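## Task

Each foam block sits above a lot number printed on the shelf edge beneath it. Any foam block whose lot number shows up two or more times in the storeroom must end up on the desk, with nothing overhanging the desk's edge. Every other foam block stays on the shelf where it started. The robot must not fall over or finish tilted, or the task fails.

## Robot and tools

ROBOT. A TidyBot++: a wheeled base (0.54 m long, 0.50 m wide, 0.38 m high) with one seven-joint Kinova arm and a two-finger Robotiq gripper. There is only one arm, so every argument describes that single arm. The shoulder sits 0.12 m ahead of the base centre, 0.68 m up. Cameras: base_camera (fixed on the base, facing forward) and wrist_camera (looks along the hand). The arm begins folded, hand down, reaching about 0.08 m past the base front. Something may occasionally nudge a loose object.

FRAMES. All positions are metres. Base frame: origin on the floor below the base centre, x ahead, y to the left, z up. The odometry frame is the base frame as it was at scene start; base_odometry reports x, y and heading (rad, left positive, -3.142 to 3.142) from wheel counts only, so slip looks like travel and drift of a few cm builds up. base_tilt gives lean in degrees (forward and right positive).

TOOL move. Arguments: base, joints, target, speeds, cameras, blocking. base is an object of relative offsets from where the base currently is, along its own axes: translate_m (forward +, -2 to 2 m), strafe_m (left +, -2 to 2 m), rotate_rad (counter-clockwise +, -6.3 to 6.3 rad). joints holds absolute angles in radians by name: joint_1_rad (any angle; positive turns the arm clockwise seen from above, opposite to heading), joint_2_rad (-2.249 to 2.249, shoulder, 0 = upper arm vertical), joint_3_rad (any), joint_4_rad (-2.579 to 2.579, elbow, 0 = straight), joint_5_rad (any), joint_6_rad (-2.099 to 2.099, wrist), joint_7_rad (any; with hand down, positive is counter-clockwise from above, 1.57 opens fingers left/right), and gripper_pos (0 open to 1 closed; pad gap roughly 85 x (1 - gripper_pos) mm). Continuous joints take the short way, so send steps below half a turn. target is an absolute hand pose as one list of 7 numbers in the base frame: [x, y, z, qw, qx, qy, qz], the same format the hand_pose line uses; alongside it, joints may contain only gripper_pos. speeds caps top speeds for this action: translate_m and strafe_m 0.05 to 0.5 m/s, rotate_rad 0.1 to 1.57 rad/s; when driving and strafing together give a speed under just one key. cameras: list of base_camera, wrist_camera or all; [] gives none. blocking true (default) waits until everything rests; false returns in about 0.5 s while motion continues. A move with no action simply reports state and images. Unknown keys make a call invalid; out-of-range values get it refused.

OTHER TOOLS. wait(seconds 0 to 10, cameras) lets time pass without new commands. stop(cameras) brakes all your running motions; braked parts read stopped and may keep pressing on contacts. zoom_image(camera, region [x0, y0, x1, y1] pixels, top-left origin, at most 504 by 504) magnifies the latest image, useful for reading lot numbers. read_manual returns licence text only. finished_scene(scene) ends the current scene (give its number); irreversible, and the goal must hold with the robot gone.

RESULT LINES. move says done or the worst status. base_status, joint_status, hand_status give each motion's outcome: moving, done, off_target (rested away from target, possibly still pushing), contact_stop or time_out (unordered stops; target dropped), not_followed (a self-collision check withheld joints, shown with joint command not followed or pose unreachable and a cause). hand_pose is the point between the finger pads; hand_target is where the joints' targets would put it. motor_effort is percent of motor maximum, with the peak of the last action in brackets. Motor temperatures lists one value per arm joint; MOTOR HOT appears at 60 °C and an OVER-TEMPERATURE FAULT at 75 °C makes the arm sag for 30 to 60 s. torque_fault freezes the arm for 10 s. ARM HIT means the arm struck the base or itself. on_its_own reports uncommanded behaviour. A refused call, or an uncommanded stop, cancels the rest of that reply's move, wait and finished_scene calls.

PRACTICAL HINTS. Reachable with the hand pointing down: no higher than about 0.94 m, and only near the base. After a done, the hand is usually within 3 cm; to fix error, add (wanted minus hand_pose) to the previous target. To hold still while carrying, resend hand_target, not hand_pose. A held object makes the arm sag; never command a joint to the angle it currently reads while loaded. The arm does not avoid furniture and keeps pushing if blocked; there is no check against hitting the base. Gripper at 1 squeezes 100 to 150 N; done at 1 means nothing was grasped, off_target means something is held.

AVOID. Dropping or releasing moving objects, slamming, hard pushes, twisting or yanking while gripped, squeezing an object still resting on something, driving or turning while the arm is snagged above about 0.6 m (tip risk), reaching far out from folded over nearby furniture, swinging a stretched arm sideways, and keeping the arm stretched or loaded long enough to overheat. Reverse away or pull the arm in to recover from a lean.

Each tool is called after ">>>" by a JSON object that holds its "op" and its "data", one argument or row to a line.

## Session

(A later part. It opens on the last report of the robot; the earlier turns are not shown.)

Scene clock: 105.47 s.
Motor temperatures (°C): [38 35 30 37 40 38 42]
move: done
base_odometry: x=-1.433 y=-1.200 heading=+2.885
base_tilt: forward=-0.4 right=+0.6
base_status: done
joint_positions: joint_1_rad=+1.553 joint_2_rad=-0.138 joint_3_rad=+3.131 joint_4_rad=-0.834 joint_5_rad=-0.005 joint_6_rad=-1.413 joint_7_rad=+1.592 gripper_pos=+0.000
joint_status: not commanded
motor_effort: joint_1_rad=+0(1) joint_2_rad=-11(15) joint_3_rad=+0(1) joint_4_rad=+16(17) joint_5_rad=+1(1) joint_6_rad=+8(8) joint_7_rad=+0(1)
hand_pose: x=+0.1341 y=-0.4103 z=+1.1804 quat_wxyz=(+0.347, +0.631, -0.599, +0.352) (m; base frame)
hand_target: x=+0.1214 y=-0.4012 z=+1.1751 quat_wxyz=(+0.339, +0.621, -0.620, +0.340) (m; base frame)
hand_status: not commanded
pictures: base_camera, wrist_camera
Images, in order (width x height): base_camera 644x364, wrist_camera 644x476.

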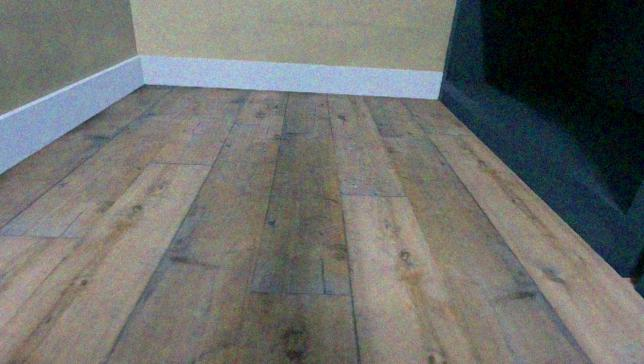

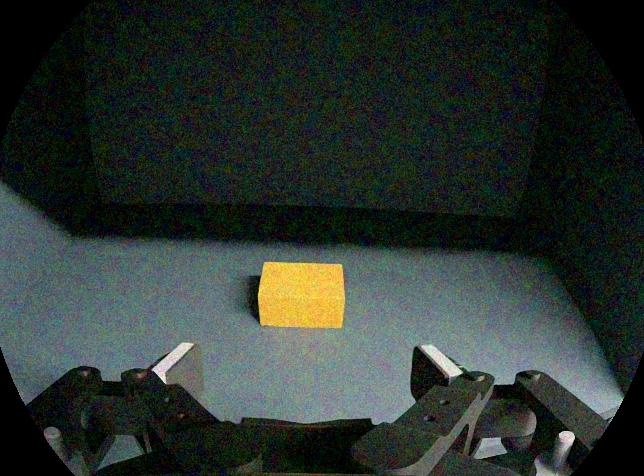

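>>> {"op": "move", "data": {
  "base": {"strafe_m":0.18},
  "cameras": []
}}

>>> {"op": "move", "data": {
  "base": {"translate_m":-0.25},
  "cameras": []
}}

>>> {"op": "move", "data": {
  "target": [0.40,-0.40,1.12,0,0.777,0,0.629]
}}

Scene clock: 109.00 s.
Motor temperatures (°C): [38 35 30 37 40 38 42]
move: done
base_odometry: x=-1.479 y=-1.374 heading=+2.885
base_tilt: forward=-0.4 right=+0.6
base_status: done
joint_positions: joint_1_rad=+1.556 joint_2_rad=-0.148 joint_3_rad=+3.132 joint_4_rad=-0.832 joint_5_rad=-0.005 joint_6_rad=-1.415 joint_7_rad=+1.592 gripper_pos=+0.000
joint_status: not commanded
motor_effort: joint_1_rad=+0(2) joint_2_rad=-10(15) joint_3_rad=+0(2) joint_4_rad=+16(17) joint_5_rad=+1(1) joint_6_rad=+8(8) joint_7_rad=+0(1)
hand_pose: x=+0.1319 y=-0.4049 z=+1.1850 quat_wxyz=(+0.351, +0.627, -0.598, +0.354) (m; base frame)
hand_target: x=+0.1214 y=-0.4012 z=+1.1751 quat_wxyz=(+0.339, +0.621, -0.620, +0.340) (m; base frame)
hand_status: not commanded
pictures: none
No camera images: "cameras" was empty.

Scene clock: 110.77 s.
Motor temperatures (°C): [38 35 30 37 40 38 42]
move: done
base_odometry: x=-1.237 y=-1.438 heading=+2.884
base_tilt: forward=-0.3 right=+0.6
base_status: done
joint_positions: joint_1_rad=+1.558 joint_2_rad=-0.148 joint_3_rad=+3.136 joint_4_rad=-0.832 joint_5_rad=-0.005 joint_6_rad=-1.415 joint_7_rad=+1.592 gripper_pos=+0.000
joint_status: not commanded
motor_effort: joint_1_rad=+0(2) joint_2_rad=-9(11) joint_3_rad=+0(2) joint_4_rad=+16(17) joint_5_rad=+1(2) joint_6_rad=+8(8) joint_7_rad=+0(1)
hand_pose: x=+0.1294 y=-0.4050 z=+1.1850 quat_wxyz=(+0.352, +0.626, -0.600, +0.353) (m; base frame)
hand_target: x=+0.1214 y=-0.4012 z=+1.1751 quat_wxyz=(+0.339, +0.621, -0.620, +0.340) (m; base frame)
hand_status: not commanded
pictures: none
No camera images: "cameras" was empty.

Scene clock: 114.23 s.
Motor temperatures (°C): [38 35 30 37 40 38 42]
move: done
base_odometry: x=-1.237 y=-1.438 heading=+2.884
base_tilt: forward=-0.4 right=+0.6
base_status: not commanded
joint_positions: joint_1_rad=-0.911 joint_2_rad=-0.850 joint_3_rad=+4.049 joint_4_rad=-1.020 joint_5_rad=+0.252 joint_6_rad=-1.259 joint_7_rad=+2.040 gripper_pos=+0.000
joint_status: not commanded
motor_effort: joint_1_rad=-1(1) joint_2_rad=+24(24) joint_3_rad=-11(11) joint_4_rad=+10(17) joint_5_rad=-4(4) joint_6_rad=+7(9) joint_7_rad=+0(1)
hand_pose: x=+0.3938 y=-0.3681 z=+1.1346 quat_wxyz=(-0.039, +0.777, +0.002, +0.628) (m; base frame)
hand_target: x=+0.4000 y=-0.4000 z=+1.1200 quat_wxyz=(+0.000, +0.777, +0.000, +0.629) (m; base frame)
hand_status: done (0.036 m and 4.5 deg from the pose sent, 0.278 m and 89.8 deg at the start)
pictures: base_camera, wrist_camera
Images, in order (width x height): base_camera 644x364, wrist_camera 644x476.

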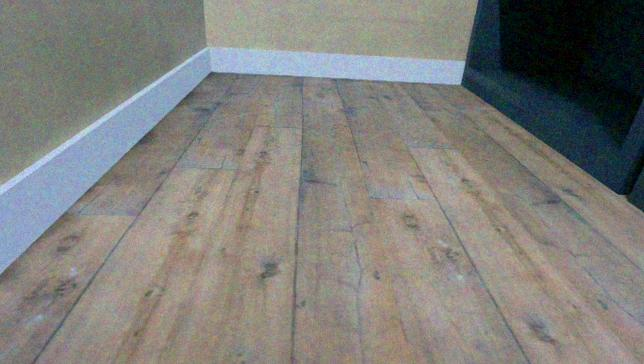

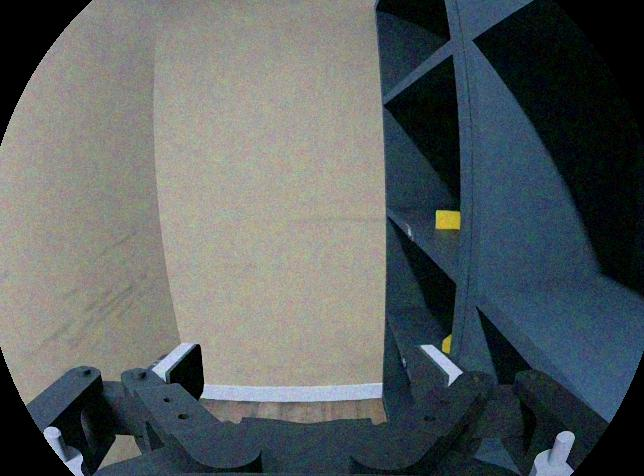

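>>> {"op": "move", "data": {
  "base": {"strafe_m":-0.24}
}}

>>> {"op": "move", "data": {
  "target": [0.40,-0.50,1.12,0,0.777,0,0.629]
}}

Scene clock: 116.40 s.
Motor temperatures (°C): [38 35 30 37 40 38 42]
move: done
base_odometry: x=-1.176 y=-1.206 heading=+2.884
base_tilt: forward=-0.4 right=+0.6
base_status: done
joint_positions: joint_1_rad=-0.912 joint_2_rad=-0.864 joint_3_rad=+4.055 joint_4_rad=-1.023 joint_5_rad=+0.258 joint_6_rad=-1.255 joint_7_rad=+2.041 gripper_pos=+0.000
joint_status: not commanded
motor_effort: joint_1_rad=-1(1) joint_2_rad=+24(27) joint_3_rad=-11(12) joint_4_rad=+10(11) joint_5_rad=-4(4) joint_6_rad=+8(8) joint_7_rad=+0(1)
hand_pose: x=+0.3912 y=-0.3762 z=+1.1304 quat_wxyz=(-0.040, +0.776, -0.003, +0.630) (m; base frame)
hand_target: x=+0.4000 y=-0.4000 z=+1.1200 quat_wxyz=(+0.000, +0.777, +0.000, +0.629) (m; base frame)
hand_status: not commanded
pictures: base_camera, wrist_camera
Images, in order (width x height): base_camera 644x364, wrist_camera 644x476.

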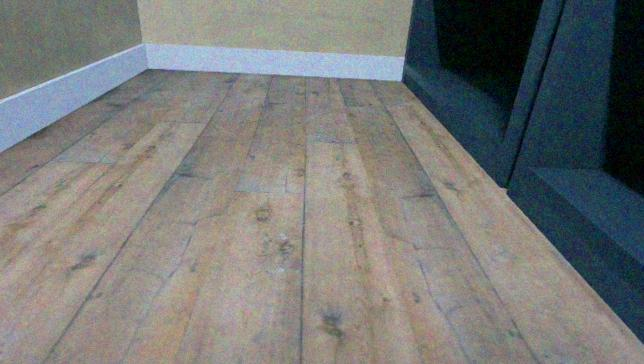

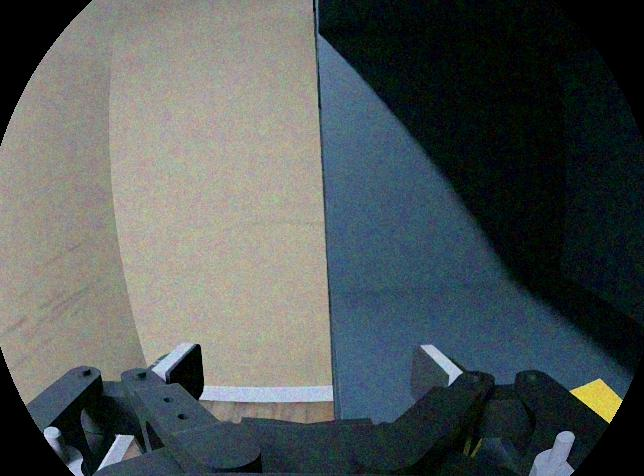

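Scene clock: 118.07 s.
Motor temperatures (°C): [38 35 30 37 40 38 42]
move: done
base_odometry: x=-1.176 y=-1.206 heading=+2.884
base_tilt: forward=-0.3 right=+0.6
base_status: not commanded
joint_positions: joint_1_rad=-1.219 joint_2_rad=-0.890 joint_3_rad=+4.082 joint_4_rad=-0.579 joint_5_rad=+0.459 joint_6_rad=-1.431 joint_7_rad=+2.176 gripper_pos=+0.000
joint_status: not commanded
motor_effort: joint_1_rad=+0(2) joint_2_rad=+32(34) joint_3_rad=-9(11) joint_4_rad=+3(10) joint_5_rad=-4(5) joint_6_rad=+7(8) joint_7_rad=+0(1)
hand_pose: x=+0.4030 y=-0.4733 z=+1.1579 quat_wxyz=(-0.016, +0.753, +0.003, +0.658) (m; base frame)
hand_target: x=+0.4000 y=-0.4999 z=+1.1200 quat_wxyz=(+0.000, +0.777, +0.000, +0.629) (m; base frame)
hand_status: done (0.046 m and 4.7 deg from the pose sent, 0.125 m and 4.6 deg at the start)
pictures: base_camera, wrist_camera
Images, in order (width x height): base_camera 644x364, wrist_camera 644x476.

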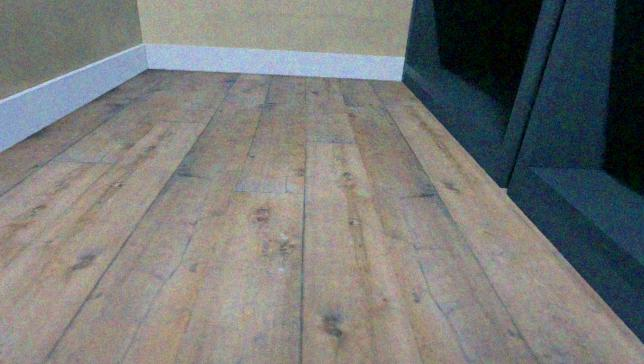

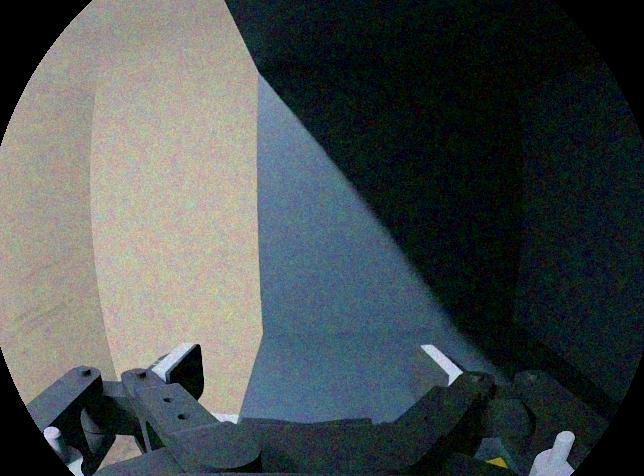

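>>> {"op": "move", "data": {
  "base": {"strafe_m":0.26},
  "cameras": []
}}

>>> {"op": "move", "data": {
  "joints": {"joint_1_rad":0,"joint_2_rad":-0.3,"joint_3_rad":3.14,"joint_4_rad":-1.8,"joint_5_rad":0,"joint_6_rad":-0.4,"joint_7_rad":2.2},
  "cameras": []
}}

>>> {"op": "move", "data": {
  "joints": {"joint_1_rad":1.57,"joint_2_rad":-0.3,"joint_4_rad":-1.8,"joint_5_rad":-1.38,"joint_6_rad":-1.66,"joint_7_rad":2.69}
}}

Scene clock: 121.37 s.
Motor temperatures (°C): [38 35 30 37 40 37 42]
move: done
base_odometry: x=-1.242 y=-1.457 heading=+2.882
base_tilt: forward=-0.3 right=+0.6
base_status: done
joint_positions: joint_1_rad=-1.224 joint_2_rad=-0.895 joint_3_rad=+4.086 joint_4_rad=-0.576 joint_5_rad=+0.464 joint_6_rad=-1.438 joint_7_rad=+2.177 gripper_pos=+0.000
joint_status: not commanded
motor_effort: joint_1_rad=+0(3) joint_2_rad=+33(37) joint_3_rad=-9(10) joint_4_rad=+3(6) joint_5_rad=-4(5) joint_6_rad=+7(8) joint_7_rad=+0(1)
hand_pose: x=+0.4035 y=-0.4764 z=+1.1529 quat_wxyz=(-0.018, +0.755, +0.002, +0.656) (m; base frame)
hand_target: x=+0.4000 y=-0.4999 z=+1.1200 quat_wxyz=(+0.000, +0.777, +0.000, +0.629) (m; base frame)
hand_status: not commanded
pictures: none
No camera images: "cameras" was empty.

Scene clock: 124.20 s.
Motor temperatures (°C): [38 35 30 37 40 38 42]
move: done
base_odometry: x=-1.242 y=-1.457 heading=+2.882
base_tilt: forward=-0.3 right=+0.6
base_status: not commanded
joint_positions: joint_1_rad=-0.019 joint_2_rad=-0.316 joint_3_rad=+3.156 joint_4_rad=-1.771 joint_5_rad=+0.071 joint_6_rad=-0.457 joint_7_rad=+2.177 gripper_pos=+0.000
joint_status: all done
motor_effort: joint_1_rad=+0(3) joint_2_rad=-9(35) joint_3_rad=+1(11) joint_4_rad=+22(24) joint_5_rad=+1(6) joint_6_rad=+8(10) joint_7_rad=+0(1)
hand_pose: x=+0.5939 y=-0.0074 z=+1.0143 quat_wxyz=(+0.199, +0.774, +0.261, +0.542) (m; base frame)
hand_target: x=+0.6028 y=+0.0022 z=+1.0054 quat_wxyz=(+0.180, +0.773, +0.252, +0.553) (m; base frame)
hand_status: not commanded
pictures: none
No camera images: "cameras" was empty.

Scene clock: 127.33 s.
Motor temperatures (°C): [38 35 30 37 40 37 42]
move: done
base_odometry: x=-1.242 y=-1.457 heading=+2.882
base_tilt: forward=-0.4 right=+0.6
base_status: not commanded
joint_positions: joint_1_rad=+1.551 joint_2_rad=-0.316 joint_3_rad=+3.153 joint_4_rad=-1.772 joint_5_rad=-1.315 joint_6_rad=-1.607 joint_7_rad=+2.646 gripper_pos=+0.000
joint_status: all done
motor_effort: joint_1_rad=+0(2) joint_2_rad=-5(11) joint_3_rad=+2(2) joint_4_rad=+16(23) joint_5_rad=-8(9) joint_6_rad=+1(10) joint_7_rad=+0(1)
hand_pose: x=+0.4214 y=-0.1769 z=+1.0399 quat_wxyz=(-0.122, +0.778, -0.146, +0.599) (m; base frame)
hand_target: x=+0.4251 y=-0.1650 z=+1.0456 quat_wxyz=(-0.150, +0.763, -0.122, +0.616) (m; base frame)
hand_status: not commanded
pictures: base_camera, wrist_camera
Images, in order (width x height): base_camera 644x364, wrist_camera 644x476.

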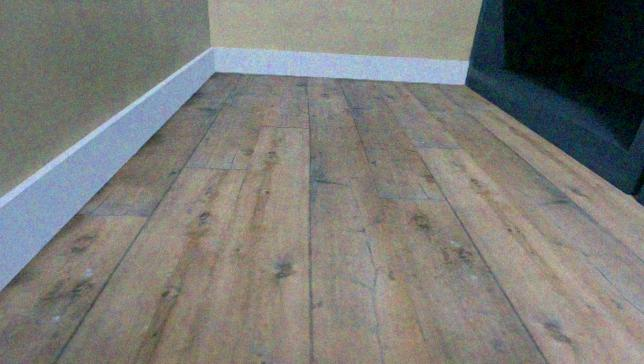

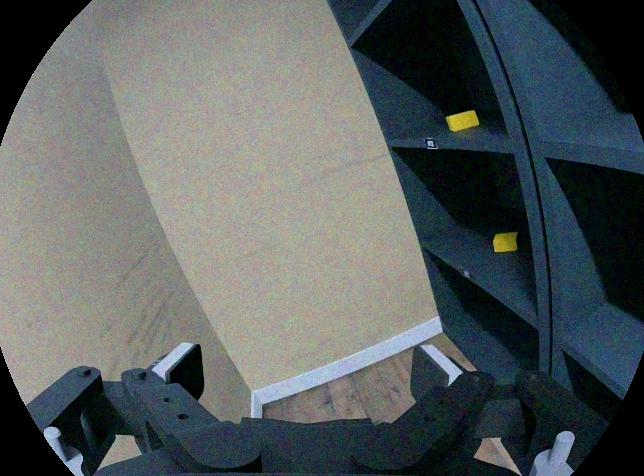

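>>> {"op": "move", "data": {
  "joints": {"joint_1_rad":1.59,"joint_2_rad":0.58,"joint_3_rad":3.14,"joint_4_rad":-0.55,"joint_5_rad":-1.45,"joint_6_rad":-1.71,"joint_7_rad":2.73}
}}

Scene clock: 130.07 s.
Motor temperatures (°C): [38 35 30 37 40 37 42]
move: done
base_odometry: x=-1.242 y=-1.457 heading=+2.882
base_tilt: forward=-0.4 right=+0.6
base_status: not commanded
joint_positions: joint_1_rad=+1.570 joint_2_rad=+0.552 joint_3_rad=+3.153 joint_4_rad=-0.568 joint_5_rad=-1.386 joint_6_rad=-1.659 joint_7_rad=+2.686 gripper_pos=+0.000
joint_status: all done
motor_effort: joint_1_rad=+0(2) joint_2_rad=-34(35) joint_3_rad=-3(4) joint_4_rad=+15(18) joint_5_rad=-7(9) joint_6_rad=+4(4) joint_7_rad=+0(1)
hand_pose: x=+0.4228 y=-0.5066 z=+1.1119 quat_wxyz=(-0.001, +0.777, -0.009, +0.629) (m; base frame)
hand_target: x=+0.4169 y=-0.4969 z=+1.1165 quat_wxyz=(-0.014, +0.763, +0.028, +0.645) (m; base frame)
hand_status: not commanded
pictures: base_camera, wrist_camera
Images, in order (width x height): base_camera 644x364, wrist_camera 644x476.

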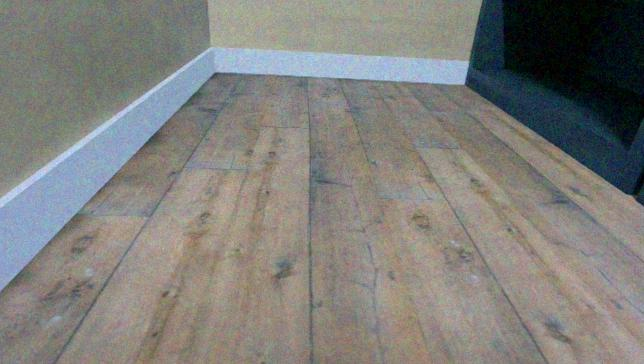

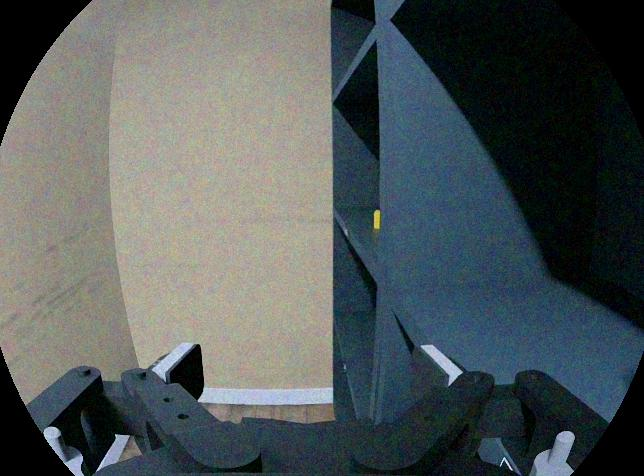

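>>> {"op": "move", "data": {
  "base": {"strafe_m":-0.3},
  "speeds": {"strafe_m":0.2}
}}

Scene clock: 132.63 s.
Motor temperatures (°C): [38 35 30 37 40 37 42]
move: done
base_odometry: x=-1.165 y=-1.167 heading=+2.881
base_tilt: forward=-0.4 right=+0.6
base_status: done
joint_positions: joint_1_rad=+1.573 joint_2_rad=+0.563 joint_3_rad=+3.152 joint_4_rad=-0.565 joint_5_rad=-1.390 joint_6_rad=-1.664 joint_7_rad=+2.687 gripper_pos=+0.000
joint_status: not commanded
motor_effort: joint_1_rad=+0(2) joint_2_rad=-35(38) joint_3_rad=-3(4) joint_4_rad=+15(16) joint_5_rad=-7(8) joint_6_rad=+4(5) joint_7_rad=+0(1)
hand_pose: x=+0.4214 y=-0.5099 z=+1.1080 quat_wxyz=(-0.005, +0.777, -0.010, +0.629) (m; base frame)
hand_target: x=+0.4169 y=-0.4969 z=+1.1165 quat_wxyz=(-0.014, +0.763, +0.028, +0.645) (m; base frame)
hand_status: not commanded
pictures: base_camera, wrist_camera
Images, in order (width x height): base_camera 644x364, wrist_camera 644x476.

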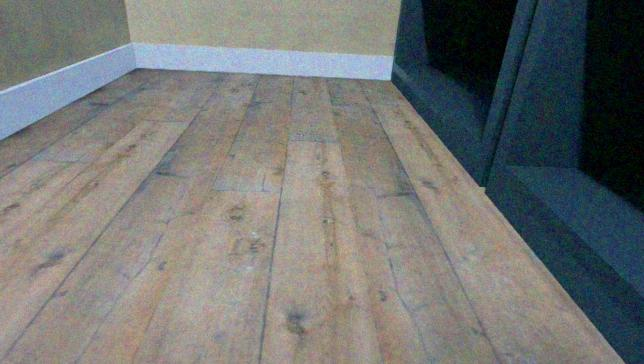

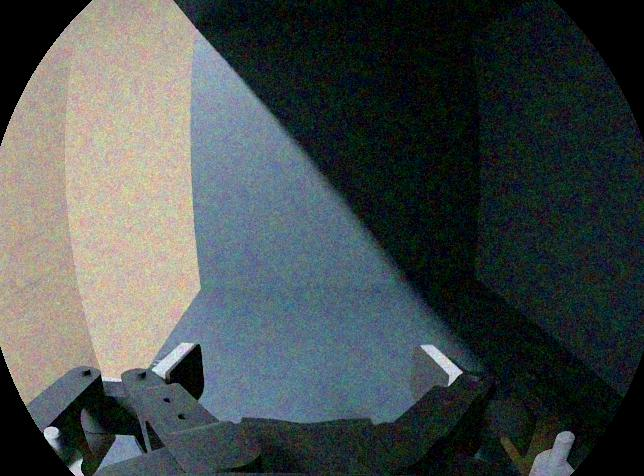

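>>> {"op": "zoom_image", "data": {
  "camera": "wrist_camera",
  "region": [404, 336, 604, 476]
}}

Scaled by 2.520.

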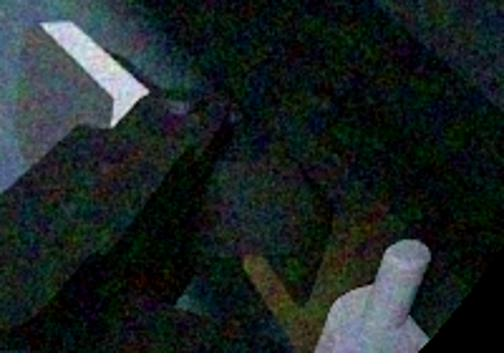

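>>> {"op": "move", "data": {
  "base": {"strafe_m":-0.045}
}}

>>> {"op": "zoom_image", "data": {
  "camera": "wrist_camera",
  "region": [164, 336, 564, 476]
}}

Scene clock: 134.27 s.
Motor temperatures (°C): [38 35 30 37 40 37 42]
move: done
base_odometry: x=-1.154 y=-1.123 heading=+2.880
base_tilt: forward=-0.3 right=+0.6
base_status: done
joint_positions: joint_1_rad=+1.574 joint_2_rad=+0.570 joint_3_rad=+3.152 joint_4_rad=-0.564 joint_5_rad=-1.391 joint_6_rad=-1.666 joint_7_rad=+2.687 gripper_pos=+0.000
joint_status: not commanded
motor_effort: joint_1_rad=-1(2) joint_2_rad=-35(38) joint_3_rad=-3(4) joint_4_rad=+16(17) joint_5_rad=-7(8) joint_6_rad=+4(5) joint_7_rad=+0(1)
hand_pose: x=+0.4210 y=-0.5124 z=+1.1048 quat_wxyz=(-0.008, +0.777, -0.011, +0.630) (m; base frame)
hand_target: x=+0.4169 y=-0.4969 z=+1.1165 quat_wxyz=(-0.014, +0.763, +0.028, +0.645) (m; base frame)
hand_status: not commanded
pictures: base_camera, wrist_camera
Images, in order (width x height): base_camera 644x364, wrist_camera 644x476.

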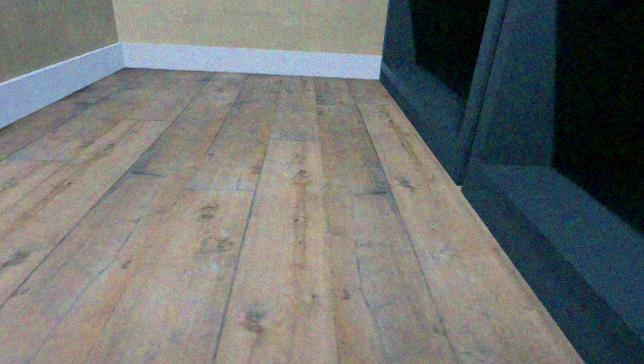

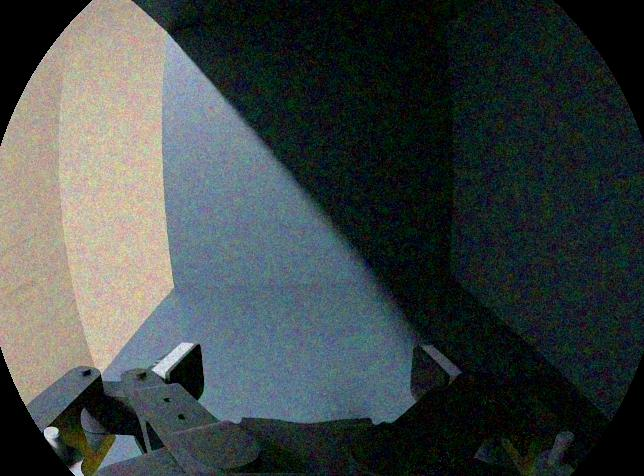

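Scaled by 1.260.

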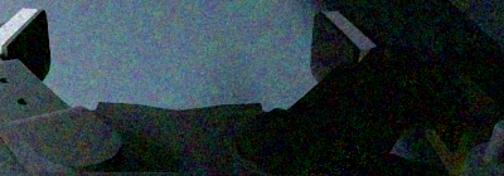

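>>> {"op": "zoom_image", "data": {
  "camera": "wrist_camera",
  "region": [30, 376, 170, 476]
}}

>>> {"op": "zoom_image", "data": {
  "camera": "wrist_camera",
  "region": [464, 376, 604, 476]
}}

Scaled by 3.600.

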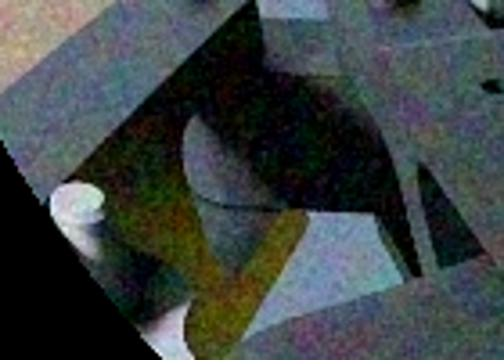

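Scaled by 3.600.

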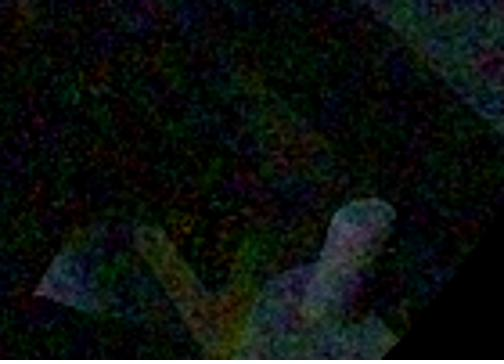

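>>> {"op": "move", "data": {
  "base": {"strafe_m":0.14}
}}

>>> {"op": "zoom_image", "data": {
  "camera": "wrist_camera",
  "region": [364, 336, 644, 476]
}}

Scene clock: 136.33 s.
Motor temperatures (°C): [38 35 30 37 40 37 42]
move: done
base_odometry: x=-1.190 y=-1.259 heading=+2.878
base_tilt: forward=-0.4 right=+0.6
base_status: done
joint_positions: joint_1_rad=+1.576 joint_2_rad=+0.562 joint_3_rad=+3.151 joint_4_rad=-0.562 joint_5_rad=-1.392 joint_6_rad=-1.668 joint_7_rad=+2.687 gripper_pos=+0.000
joint_status: not commanded
motor_effort: joint_1_rad=+0(2) joint_2_rad=-35(39) joint_3_rad=-3(4) joint_4_rad=+15(17) joint_5_rad=-7(8) joint_6_rad=+3(5) joint_7_rad=+0(1)
hand_pose: x=+0.4205 y=-0.5080 z=+1.1098 quat_wxyz=(-0.005, +0.777, -0.007, +0.630) (m; base frame)
hand_target: x=+0.4169 y=-0.4969 z=+1.1165 quat_wxyz=(-0.014, +0.763, +0.028, +0.645) (m; base frame)
hand_status: not commanded
pictures: base_camera, wrist_camera
Images, in order (width x height): base_camera 644x364, wrist_camera 644x476.

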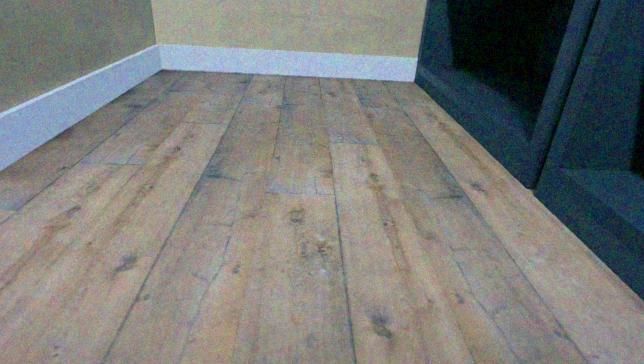

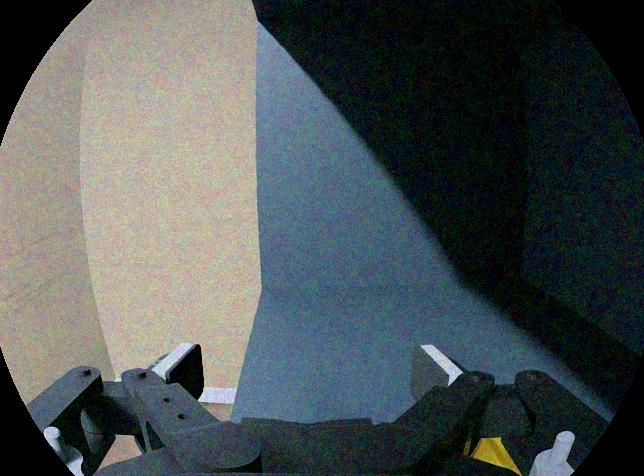

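Scaled by 1.800.

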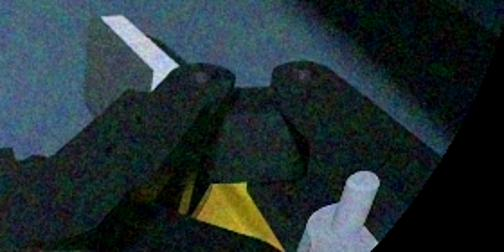

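>>> {"op": "move", "data": {
  "base": {"strafe_m":0.15},
  "cameras": []
}}

>>> {"op": "move", "data": {
  "joints": {"joint_1_rad":1.57,"joint_2_rad":-0.14,"joint_3_rad":3.14,"joint_4_rad":-0.82,"joint_5_rad":0,"joint_6_rad":-1.46,"joint_7_rad":1.57},
  "base": {"translate_m":0.15}
}}

Scene clock: 138.27 s.
Motor temperatures (°C): [38 35 30 37 40 37 42]
move: done
base_odometry: x=-1.229 y=-1.404 heading=+2.877
base_tilt: forward=-0.4 right=+0.6
base_status: done
joint_positions: joint_1_rad=+1.576 joint_2_rad=+0.559 joint_3_rad=+3.151 joint_4_rad=-0.562 joint_5_rad=-1.393 joint_6_rad=-1.670 joint_7_rad=+2.687 gripper_pos=+0.000
joint_status: not commanded
motor_effort: joint_1_rad=+0(2) joint_2_rad=-34(38) joint_3_rad=-3(4) joint_4_rad=+15(16) joint_5_rad=-7(8) joint_6_rad=+4(5) joint_7_rad=+0(1)
hand_pose: x=+0.4203 y=-0.5064 z=+1.1113 quat_wxyz=(-0.004, +0.777, -0.006, +0.630) (m; base frame)
hand_target: x=+0.4169 y=-0.4969 z=+1.1165 quat_wxyz=(-0.014, +0.763, +0.028, +0.645) (m; base frame)
hand_status: not commanded
pictures: none
No camera images: "cameras" was empty.

Scene clock: 140.80 s.
Motor temperatures (°C): [38 35 30 37 40 37 42]
move: done
base_odometry: x=-1.374 y=-1.365 heading=+2.878
base_tilt: forward=-0.4 right=+0.6
base_status: done
joint_positions: joint_1_rad=+1.577 joint_2_rad=-0.143 joint_3_rad=+3.148 joint_4_rad=-0.791 joint_5_rad=-0.072 joint_6_rad=-1.516 joint_7_rad=+1.615 gripper_pos=+0.000
joint_status: all done
motor_effort: joint_1_rad=+0(4) joint_2_rad=-9(37) joint_3_rad=+0(5) joint_4_rad=+15(17) joint_5_rad=+1(8) joint_6_rad=+7(8) joint_7_rad=+0(1)
hand_pose: x=+0.1377 y=-0.3877 z=+1.1754 quat_wxyz=(+0.318, +0.644, -0.603, +0.347) (m; base frame)
hand_target: x=+0.1214 y=-0.4011 z=+1.1751 quat_wxyz=(+0.339, +0.621, -0.620, +0.340) (m; base frame)
hand_status: not commanded
pictures: base_camera, wrist_camera
Images, in order (width x height): base_camera 644x364, wrist_camera 644x476.

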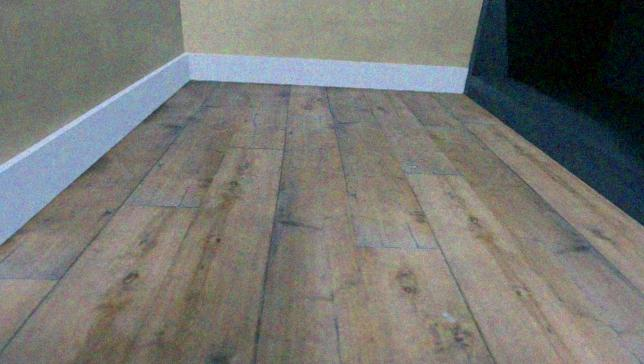

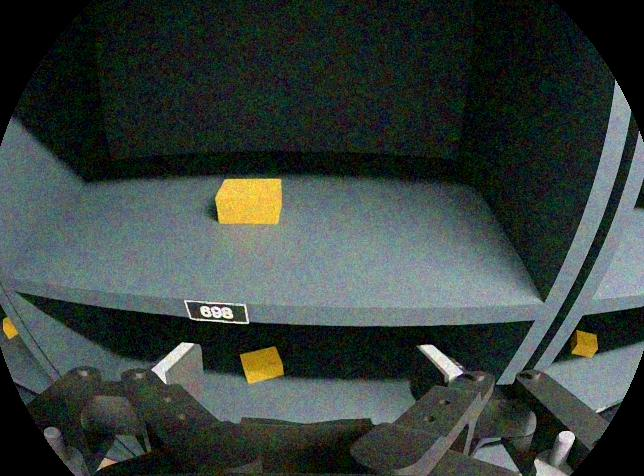

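>>> {"op": "move", "data": {
  "base": {"translate_m":-0.14},
  "joints": {"joint_1_rad":1.57,"joint_2_rad":0.58,"joint_3_rad":3.14,"joint_4_rad":-0.55,"joint_5_rad":-1.45,"joint_6_rad":-1.71,"joint_7_rad":2.73},
  "cameras": []
}}

>>> {"op": "move", "data": {
  "base": {"strafe_m":-0.275},
  "speeds": {"strafe_m":0.2}
}}

>>> {"op": "zoom_image", "data": {
  "camera": "wrist_camera",
  "region": [4, 336, 644, 476]
}}

Scene clock: 143.77 s.
Motor temperatures (°C): [38 35 30 37 40 37 42]
move: done
base_odometry: x=-1.239 y=-1.401 heading=+2.878
base_tilt: forward=-0.3 right=+0.6
base_status: done
joint_positions: joint_1_rad=+1.576 joint_2_rad=+0.560 joint_3_rad=+3.147 joint_4_rad=-0.568 joint_5_rad=-1.384 joint_6_rad=-1.659 joint_7_rad=+2.685 gripper_pos=+0.000
joint_status: all done
motor_effort: joint_1_rad=-1(3) joint_2_rad=-35(36) joint_3_rad=-3(4) joint_4_rad=+15(18) joint_5_rad=-7(8) joint_6_rad=+4(8) joint_7_rad=+0(1)
hand_pose: x=+0.4209 y=-0.5105 z=+1.1086 quat_wxyz=(-0.004, +0.777, -0.012, +0.630) (m; base frame)
hand_target: x=+0.4268 y=-0.4909 z=+1.1164 quat_wxyz=(-0.020, +0.763, +0.035, +0.645) (m; base frame)
hand_status: not commanded
pictures: none
No camera images: "cameras" was empty.

Scene clock: 145.93 s.
Motor temperatures (°C): [38 35 30 37 40 37 42]
move: done
base_odometry: x=-1.167 y=-1.136 heading=+2.877
base_tilt: forward=-0.3 right=+0.6
base_status: done
joint_positions: joint_1_rad=+1.576 joint_2_rad=+0.564 joint_3_rad=+3.147 joint_4_rad=-0.565 joint_5_rad=-1.389 joint_6_rad=-1.663 joint_7_rad=+2.687 gripper_pos=+0.000
joint_status: not commanded
motor_effort: joint_1_rad=+0(1) joint_2_rad=-34(37) joint_3_rad=-3(4) joint_4_rad=+15(17) joint_5_rad=-7(8) joint_6_rad=+4(5) joint_7_rad=+0(1)
hand_pose: x=+0.4211 y=-0.5101 z=+1.1080 quat_wxyz=(-0.006, +0.776, -0.010, +0.630) (m; base frame)
hand_target: x=+0.4268 y=-0.4909 z=+1.1164 quat_wxyz=(-0.020, +0.763, +0.035, +0.645) (m; base frame)
hand_status: not commanded
pictures: base_camera, wrist_camera
Images, in order (width x height): base_camera 644x364, wrist_camera 644x476.

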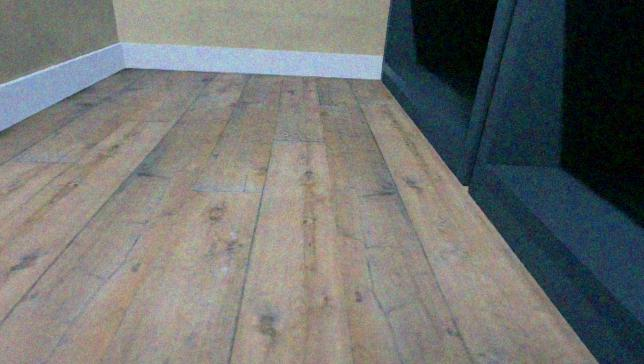

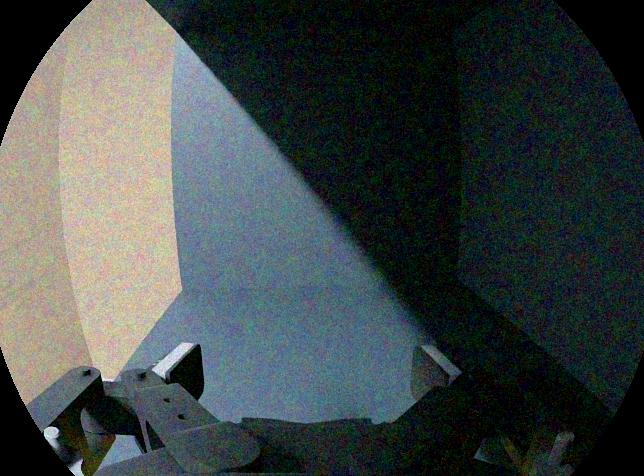

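Region (4, 336, 644, 476) is 640x140 pixels. A region can be at most 504 by 504 pixels.

>>> {"op": "move", "data": {
  "base": {"translate_m":-0.045},
  "speeds": {"translate_m":0.1},
  "cameras": []
}}

>>> {"op": "move", "data": {
  "joints": {"joint_2_rad":0.55,"joint_4_rad":-0.69,"joint_5_rad":-1.443,"joint_6_rad":-1.69,"joint_7_rad":2.84}
}}

>>> {"op": "zoom_image", "data": {
  "camera": "wrist_camera",
  "region": [30, 376, 170, 476]
}}

>>> {"op": "zoom_image", "data": {
  "camera": "wrist_camera",
  "region": [404, 336, 604, 476]
}}

Scene clock: 152.40 s.
Motor temperatures (°C): [38 36 30 37 40 37 42]
move: done
base_odometry: x=-1.123 y=-1.147 heading=+2.877
base_tilt: forward=-0.3 right=+0.6
base_status: done
joint_positions: joint_1_rad=+1.574 joint_2_rad=+0.564 joint_3_rad=+3.147 joint_4_rad=-0.565 joint_5_rad=-1.389 joint_6_rad=-1.664 joint_7_rad=+2.687 gripper_pos=+0.000
joint_status: not commanded
motor_effort: joint_1_rad=+0(3) joint_2_rad=-34(35) joint_3_rad=-3(4) joint_4_rad=+15(16) joint_5_rad=-7(8) joint_6_rad=+4(5) joint_7_rad=+0(1)
hand_pose: x=+0.4225 y=-0.5091 z=+1.1082 quat_wxyz=(-0.007, +0.776, -0.009, +0.631) (m; base frame)
hand_target: x=+0.4268 y=-0.4909 z=+1.1164 quat_wxyz=(-0.020, +0.763, +0.035, +0.645) (m; base frame)
hand_status: not commanded
pictures: none
No camera images: "cameras" was empty.

Scene clock: 153.43 s.
Motor temperatures (°C): [38 36 30 37 40 37 42]
move: done
base_odometry: x=-1.123 y=-1.147 heading=+2.877
base_tilt: forward=-0.4 right=+0.6
base_status: not commanded
joint_positions: joint_1_rad=+1.574 joint_2_rad=+0.552 joint_3_rad=+3.147 joint_4_rad=-0.664 joint_5_rad=-1.389 joint_6_rad=-1.664 joint_7_rad=+2.794 gripper_pos=+0.000
joint_status: all done
motor_effort: joint_1_rad=+0(1) joint_2_rad=-34(36) joint_3_rad=-3(3) joint_4_rad=+15(17) joint_5_rad=-7(8) joint_6_rad=+3(4) joint_7_rad=+0(1)
hand_pose: x=+0.4224 y=-0.5098 z=+1.0865 quat_wxyz=(-0.007, +0.776, +0.006, +0.631) (m; base frame)
hand_target: x=+0.4273 y=-0.4942 z=+1.0939 quat_wxyz=(-0.019, +0.760, +0.034, +0.649) (m; base frame)
hand_status: not commanded
pictures: base_camera, wrist_camera
Images, in order (width x height): base_camera 644x364, wrist_camera 644x476.

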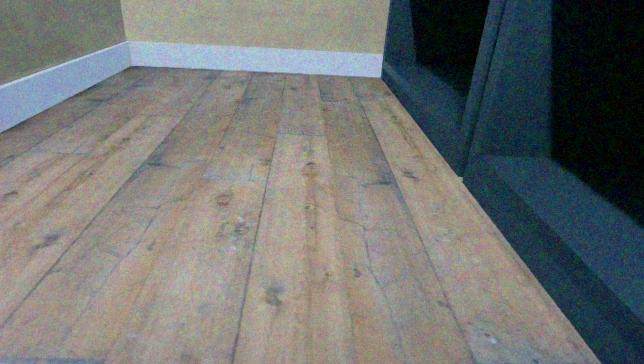

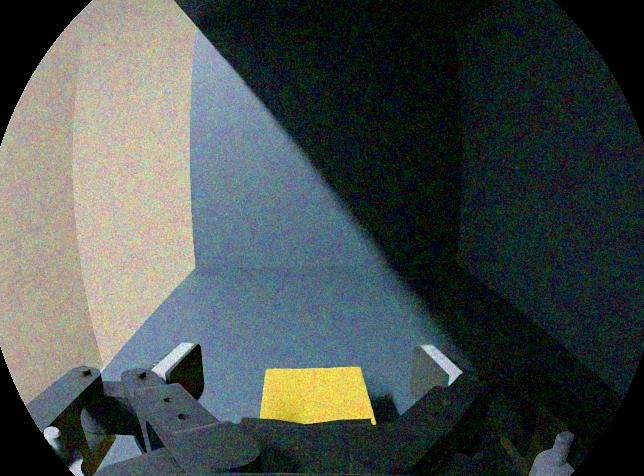

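Scaled by 3.600.

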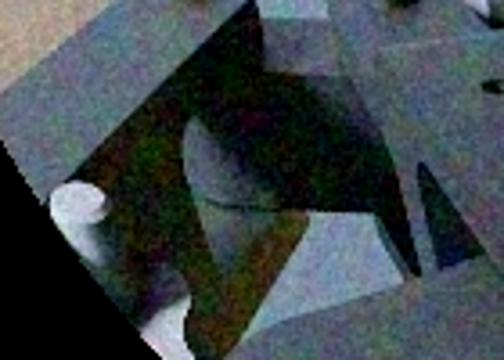

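Scaled by 2.520.

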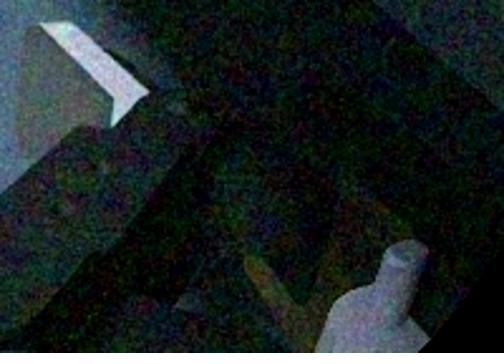

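>>> {"op": "move", "data": {
  "joints": {"joint_2_rad":0.535,"joint_4_rad":-0.83,"joint_5_rad":-1.435,"joint_6_rad":-1.68,"joint_7_rad":2.95}
}}

Scene clock: 154.67 s.
Motor temperatures (°C): [38 36 30 37 40 37 42]
move: done
base_odometry: x=-1.123 y=-1.147 heading=+2.877
base_tilt: forward=-0.4 right=+0.6
base_status: not commanded
joint_positions: joint_1_rad=+1.574 joint_2_rad=+0.536 joint_3_rad=+3.147 joint_4_rad=-0.803 joint_5_rad=-1.389 joint_6_rad=-1.664 joint_7_rad=+2.904 gripper_pos=+0.000
joint_status: all done
motor_effort: joint_1_rad=+0(1) joint_2_rad=-34(36) joint_3_rad=-3(3) joint_4_rad=+16(18) joint_5_rad=-8(9) joint_6_rad=+2(4) joint_7_rad=+0(2)
hand_pose: x=+0.4223 y=-0.5078 z=+1.0543 quat_wxyz=(-0.019, +0.774, +0.009, +0.633) (m; base frame)
hand_target: x=+0.4274 y=-0.4968 z=+1.0607 quat_wxyz=(-0.027, +0.759, +0.032, +0.650) (m; base frame)
hand_status: not commanded
pictures: base_camera, wrist_camera
Images, in order (width x height): base_camera 644x364, wrist_camera 644x476.

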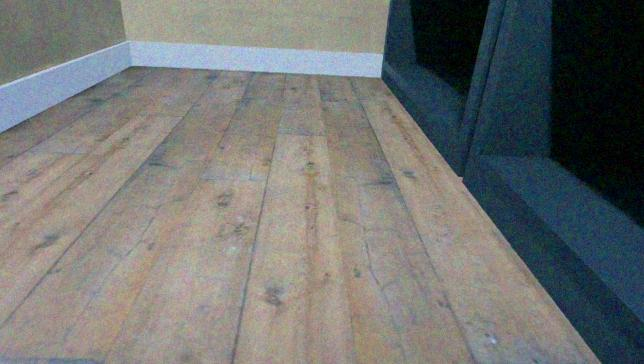

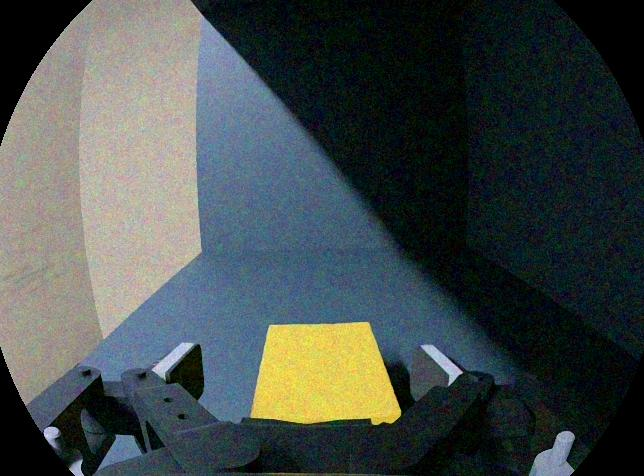

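>>> {"op": "move", "data": {
  "joints": {"joint_2_rad":0.533,"joint_4_rad":-0.88,"joint_5_rad":-1.435,"joint_6_rad":-1.68,"joint_7_rad":2.95},
  "cameras": []
}}

>>> {"op": "move", "data": {
  "joints": {"gripper_pos":0.5}
}}

Scene clock: 155.67 s.
Motor temperatures (°C): [38 36 30 37 40 37 42]
move: done
base_odometry: x=-1.123 y=-1.147 heading=+2.877
base_tilt: forward=-0.4 right=+0.6
base_status: not commanded
joint_positions: joint_1_rad=+1.574 joint_2_rad=+0.531 joint_3_rad=+3.147 joint_4_rad=-0.854 joint_5_rad=-1.389 joint_6_rad=-1.664 joint_7_rad=+2.907 gripper_pos=+0.000
joint_status: all done
motor_effort: joint_1_rad=-1(1) joint_2_rad=-34(36) joint_3_rad=-3(3) joint_4_rad=+16(18) joint_5_rad=-8(9) joint_6_rad=+2(3) joint_7_rad=+0(1)
hand_pose: x=+0.4223 y=-0.5062 z=+1.0418 quat_wxyz=(-0.037, +0.773, -0.005, +0.633) (m; base frame)
hand_target: x=+0.4274 y=-0.4966 z=+1.0475 quat_wxyz=(-0.045, +0.758, +0.016, +0.651) (m; base frame)
hand_status: not commanded
pictures: none
No camera images: "cameras" was empty.

Scene clock: 156.80 s.
Motor temperatures (°C): [38 36 30 37 40 37 42]
move: done
base_odometry: x=-1.123 y=-1.147 heading=+2.877
base_tilt: forward=-0.4 right=+0.6
base_status: not commanded
joint_positions: joint_1_rad=+1.575 joint_2_rad=+0.516 joint_3_rad=+3.146 joint_4_rad=-0.858 joint_5_rad=-1.416 joint_6_rad=-1.662 joint_7_rad=+2.909 gripper_pos=+0.500
joint_status: all done
motor_effort: joint_1_rad=+0(8) joint_2_rad=-33(35) joint_3_rad=-3(4) joint_4_rad=+16(17) joint_5_rad=-8(12) joint_6_rad=+2(3) joint_7_rad=+0(1)
hand_pose: x=+0.4234 y=-0.4998 z=+1.0565 quat_wxyz=(-0.033, +0.765, +0.001, +0.643) (m; base frame)
hand_target: x=+0.4274 y=-0.4966 z=+1.0475 quat_wxyz=(-0.045, +0.758, +0.016, +0.651) (m; base frame)
hand_status: not commanded
pictures: base_camera, wrist_camera
Images, in order (width x height): base_camera 644x364, wrist_camera 644x476.

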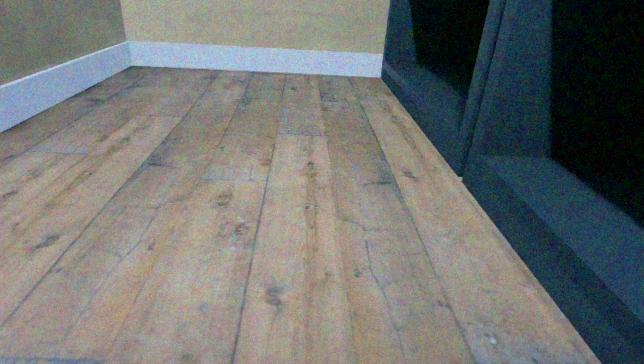

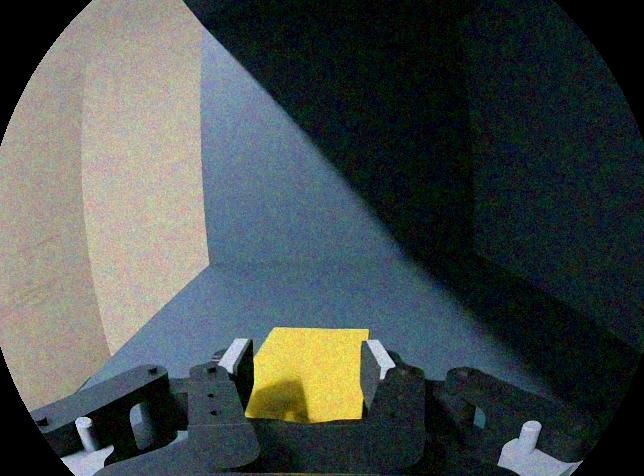

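>>> {"op": "move", "data": {
  "joints": {"gripper_pos":0.75}
}}

Scene clock: 157.57 s.
Motor temperatures (°C): [38 36 30 37 40 37 42]
move: done
base_odometry: x=-1.123 y=-1.147 heading=+2.877
base_tilt: forward=-0.4 right=+0.6
base_status: not commanded
joint_positions: joint_1_rad=+1.575 joint_2_rad=+0.516 joint_3_rad=+3.146 joint_4_rad=-0.858 joint_5_rad=-1.416 joint_6_rad=-1.662 joint_7_rad=+2.909 gripper_pos=+0.750
joint_status: all done
motor_effort: joint_1_rad=-1(1) joint_2_rad=-34(35) joint_3_rad=-3(3) joint_4_rad=+17(17) joint_5_rad=-8(8) joint_6_rad=+2(2) joint_7_rad=+0(0)
hand_pose: x=+0.4234 y=-0.4998 z=+1.0565 quat_wxyz=(-0.033, +0.765, +0.001, +0.643) (m; base frame)
hand_target: x=+0.4274 y=-0.4966 z=+1.0475 quat_wxyz=(-0.045, +0.758, +0.016, +0.651) (m; base frame)
hand_status: not commanded
pictures: base_camera, wrist_camera
Images, in order (width x height): base_camera 644x364, wrist_camera 644x476.

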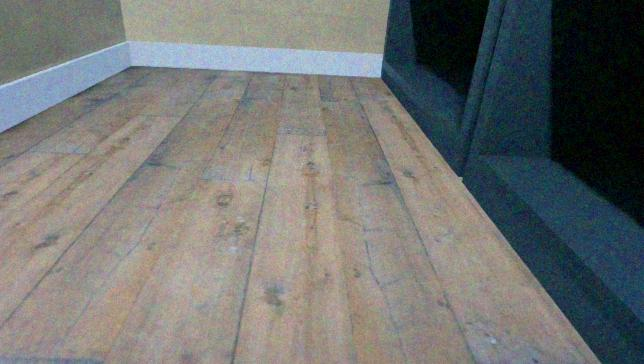

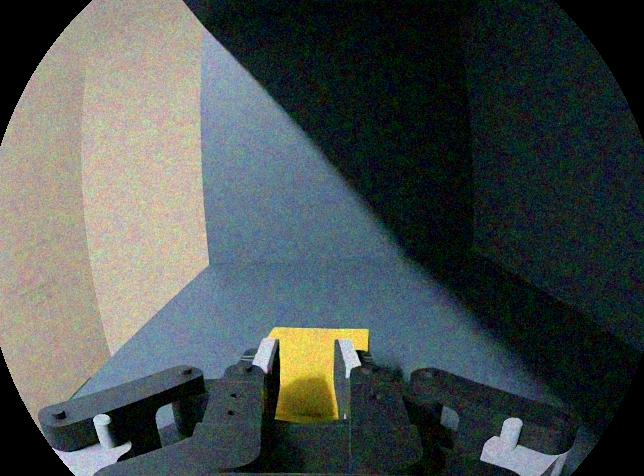

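>>> {"op": "move", "data": {
  "joints": {"gripper_pos":0},
  "cameras": []
}}

>>> {"op": "move", "data": {
  "joints": {"joint_2_rad":0.52,"joint_4_rad":-0.96,"joint_5_rad":-1.45,"joint_6_rad":-1.68,"joint_7_rad":3.05}
}}

Scene clock: 158.77 s.
Motor temperatures (°C): [38 36 30 37 40 37 42]
move: done
base_odometry: x=-1.123 y=-1.147 heading=+2.877
base_tilt: forward=-0.4 right=+0.6
base_status: not commanded
joint_positions: joint_1_rad=+1.575 joint_2_rad=+0.516 joint_3_rad=+3.146 joint_4_rad=-0.858 joint_5_rad=-1.416 joint_6_rad=-1.662 joint_7_rad=+2.909 gripper_pos=+0.000
joint_status: all done
motor_effort: joint_1_rad=+0(1) joint_2_rad=-33(34) joint_3_rad=-3(3) joint_4_rad=+16(17) joint_5_rad=-8(8) joint_6_rad=+2(2) joint_7_rad=+0(1)
hand_pose: x=+0.4234 y=-0.4998 z=+1.0565 quat_wxyz=(-0.033, +0.765, +0.001, +0.643) (m; base frame)
hand_target: x=+0.4274 y=-0.4966 z=+1.0475 quat_wxyz=(-0.045, +0.758, +0.016, +0.651) (m; base frame)
hand_status: not commanded
pictures: none
No camera images: "cameras" was empty.

Scene clock: 159.60 s.
Motor temperatures (°C): [38 36 30 37 40 37 42]
move: done
base_odometry: x=-1.123 y=-1.147 heading=+2.877
base_tilt: forward=-0.4 right=+0.6
base_status: not commanded
joint_positions: joint_1_rad=+1.575 joint_2_rad=+0.515 joint_3_rad=+3.146 joint_4_rad=-0.935 joint_5_rad=-1.416 joint_6_rad=-1.662 joint_7_rad=+3.006 gripper_pos=+0.000
joint_status: all done
motor_effort: joint_1_rad=+0(1) joint_2_rad=-33(36) joint_3_rad=-3(3) joint_4_rad=+16(17) joint_5_rad=-8(9) joint_6_rad=+1(2) joint_7_rad=-1(1)
hand_pose: x=+0.4233 y=-0.4993 z=+1.0348 quat_wxyz=(-0.030, +0.763, +0.014, +0.645) (m; base frame)
hand_target: x=+0.4280 y=-0.4910 z=+1.0358 quat_wxyz=(-0.038, +0.750, +0.033, +0.659) (m; base frame)
hand_status: not commanded
pictures: base_camera, wrist_camera
Images, in order (width x height): base_camera 644x364, wrist_camera 644x476.

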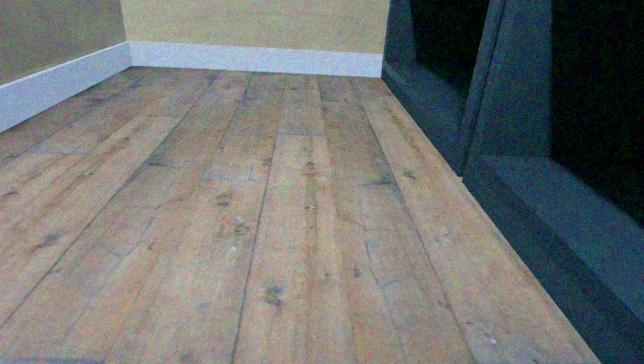

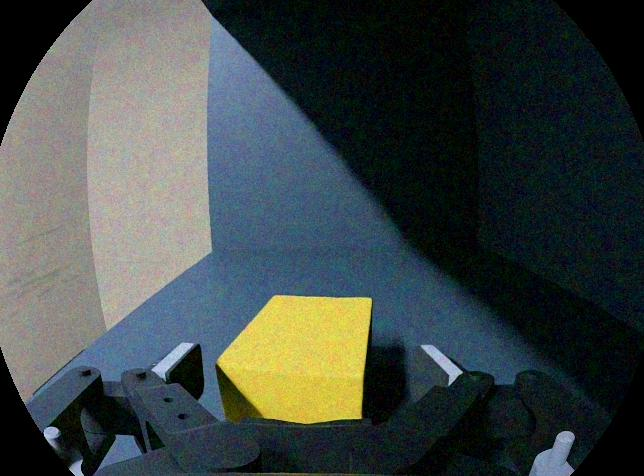

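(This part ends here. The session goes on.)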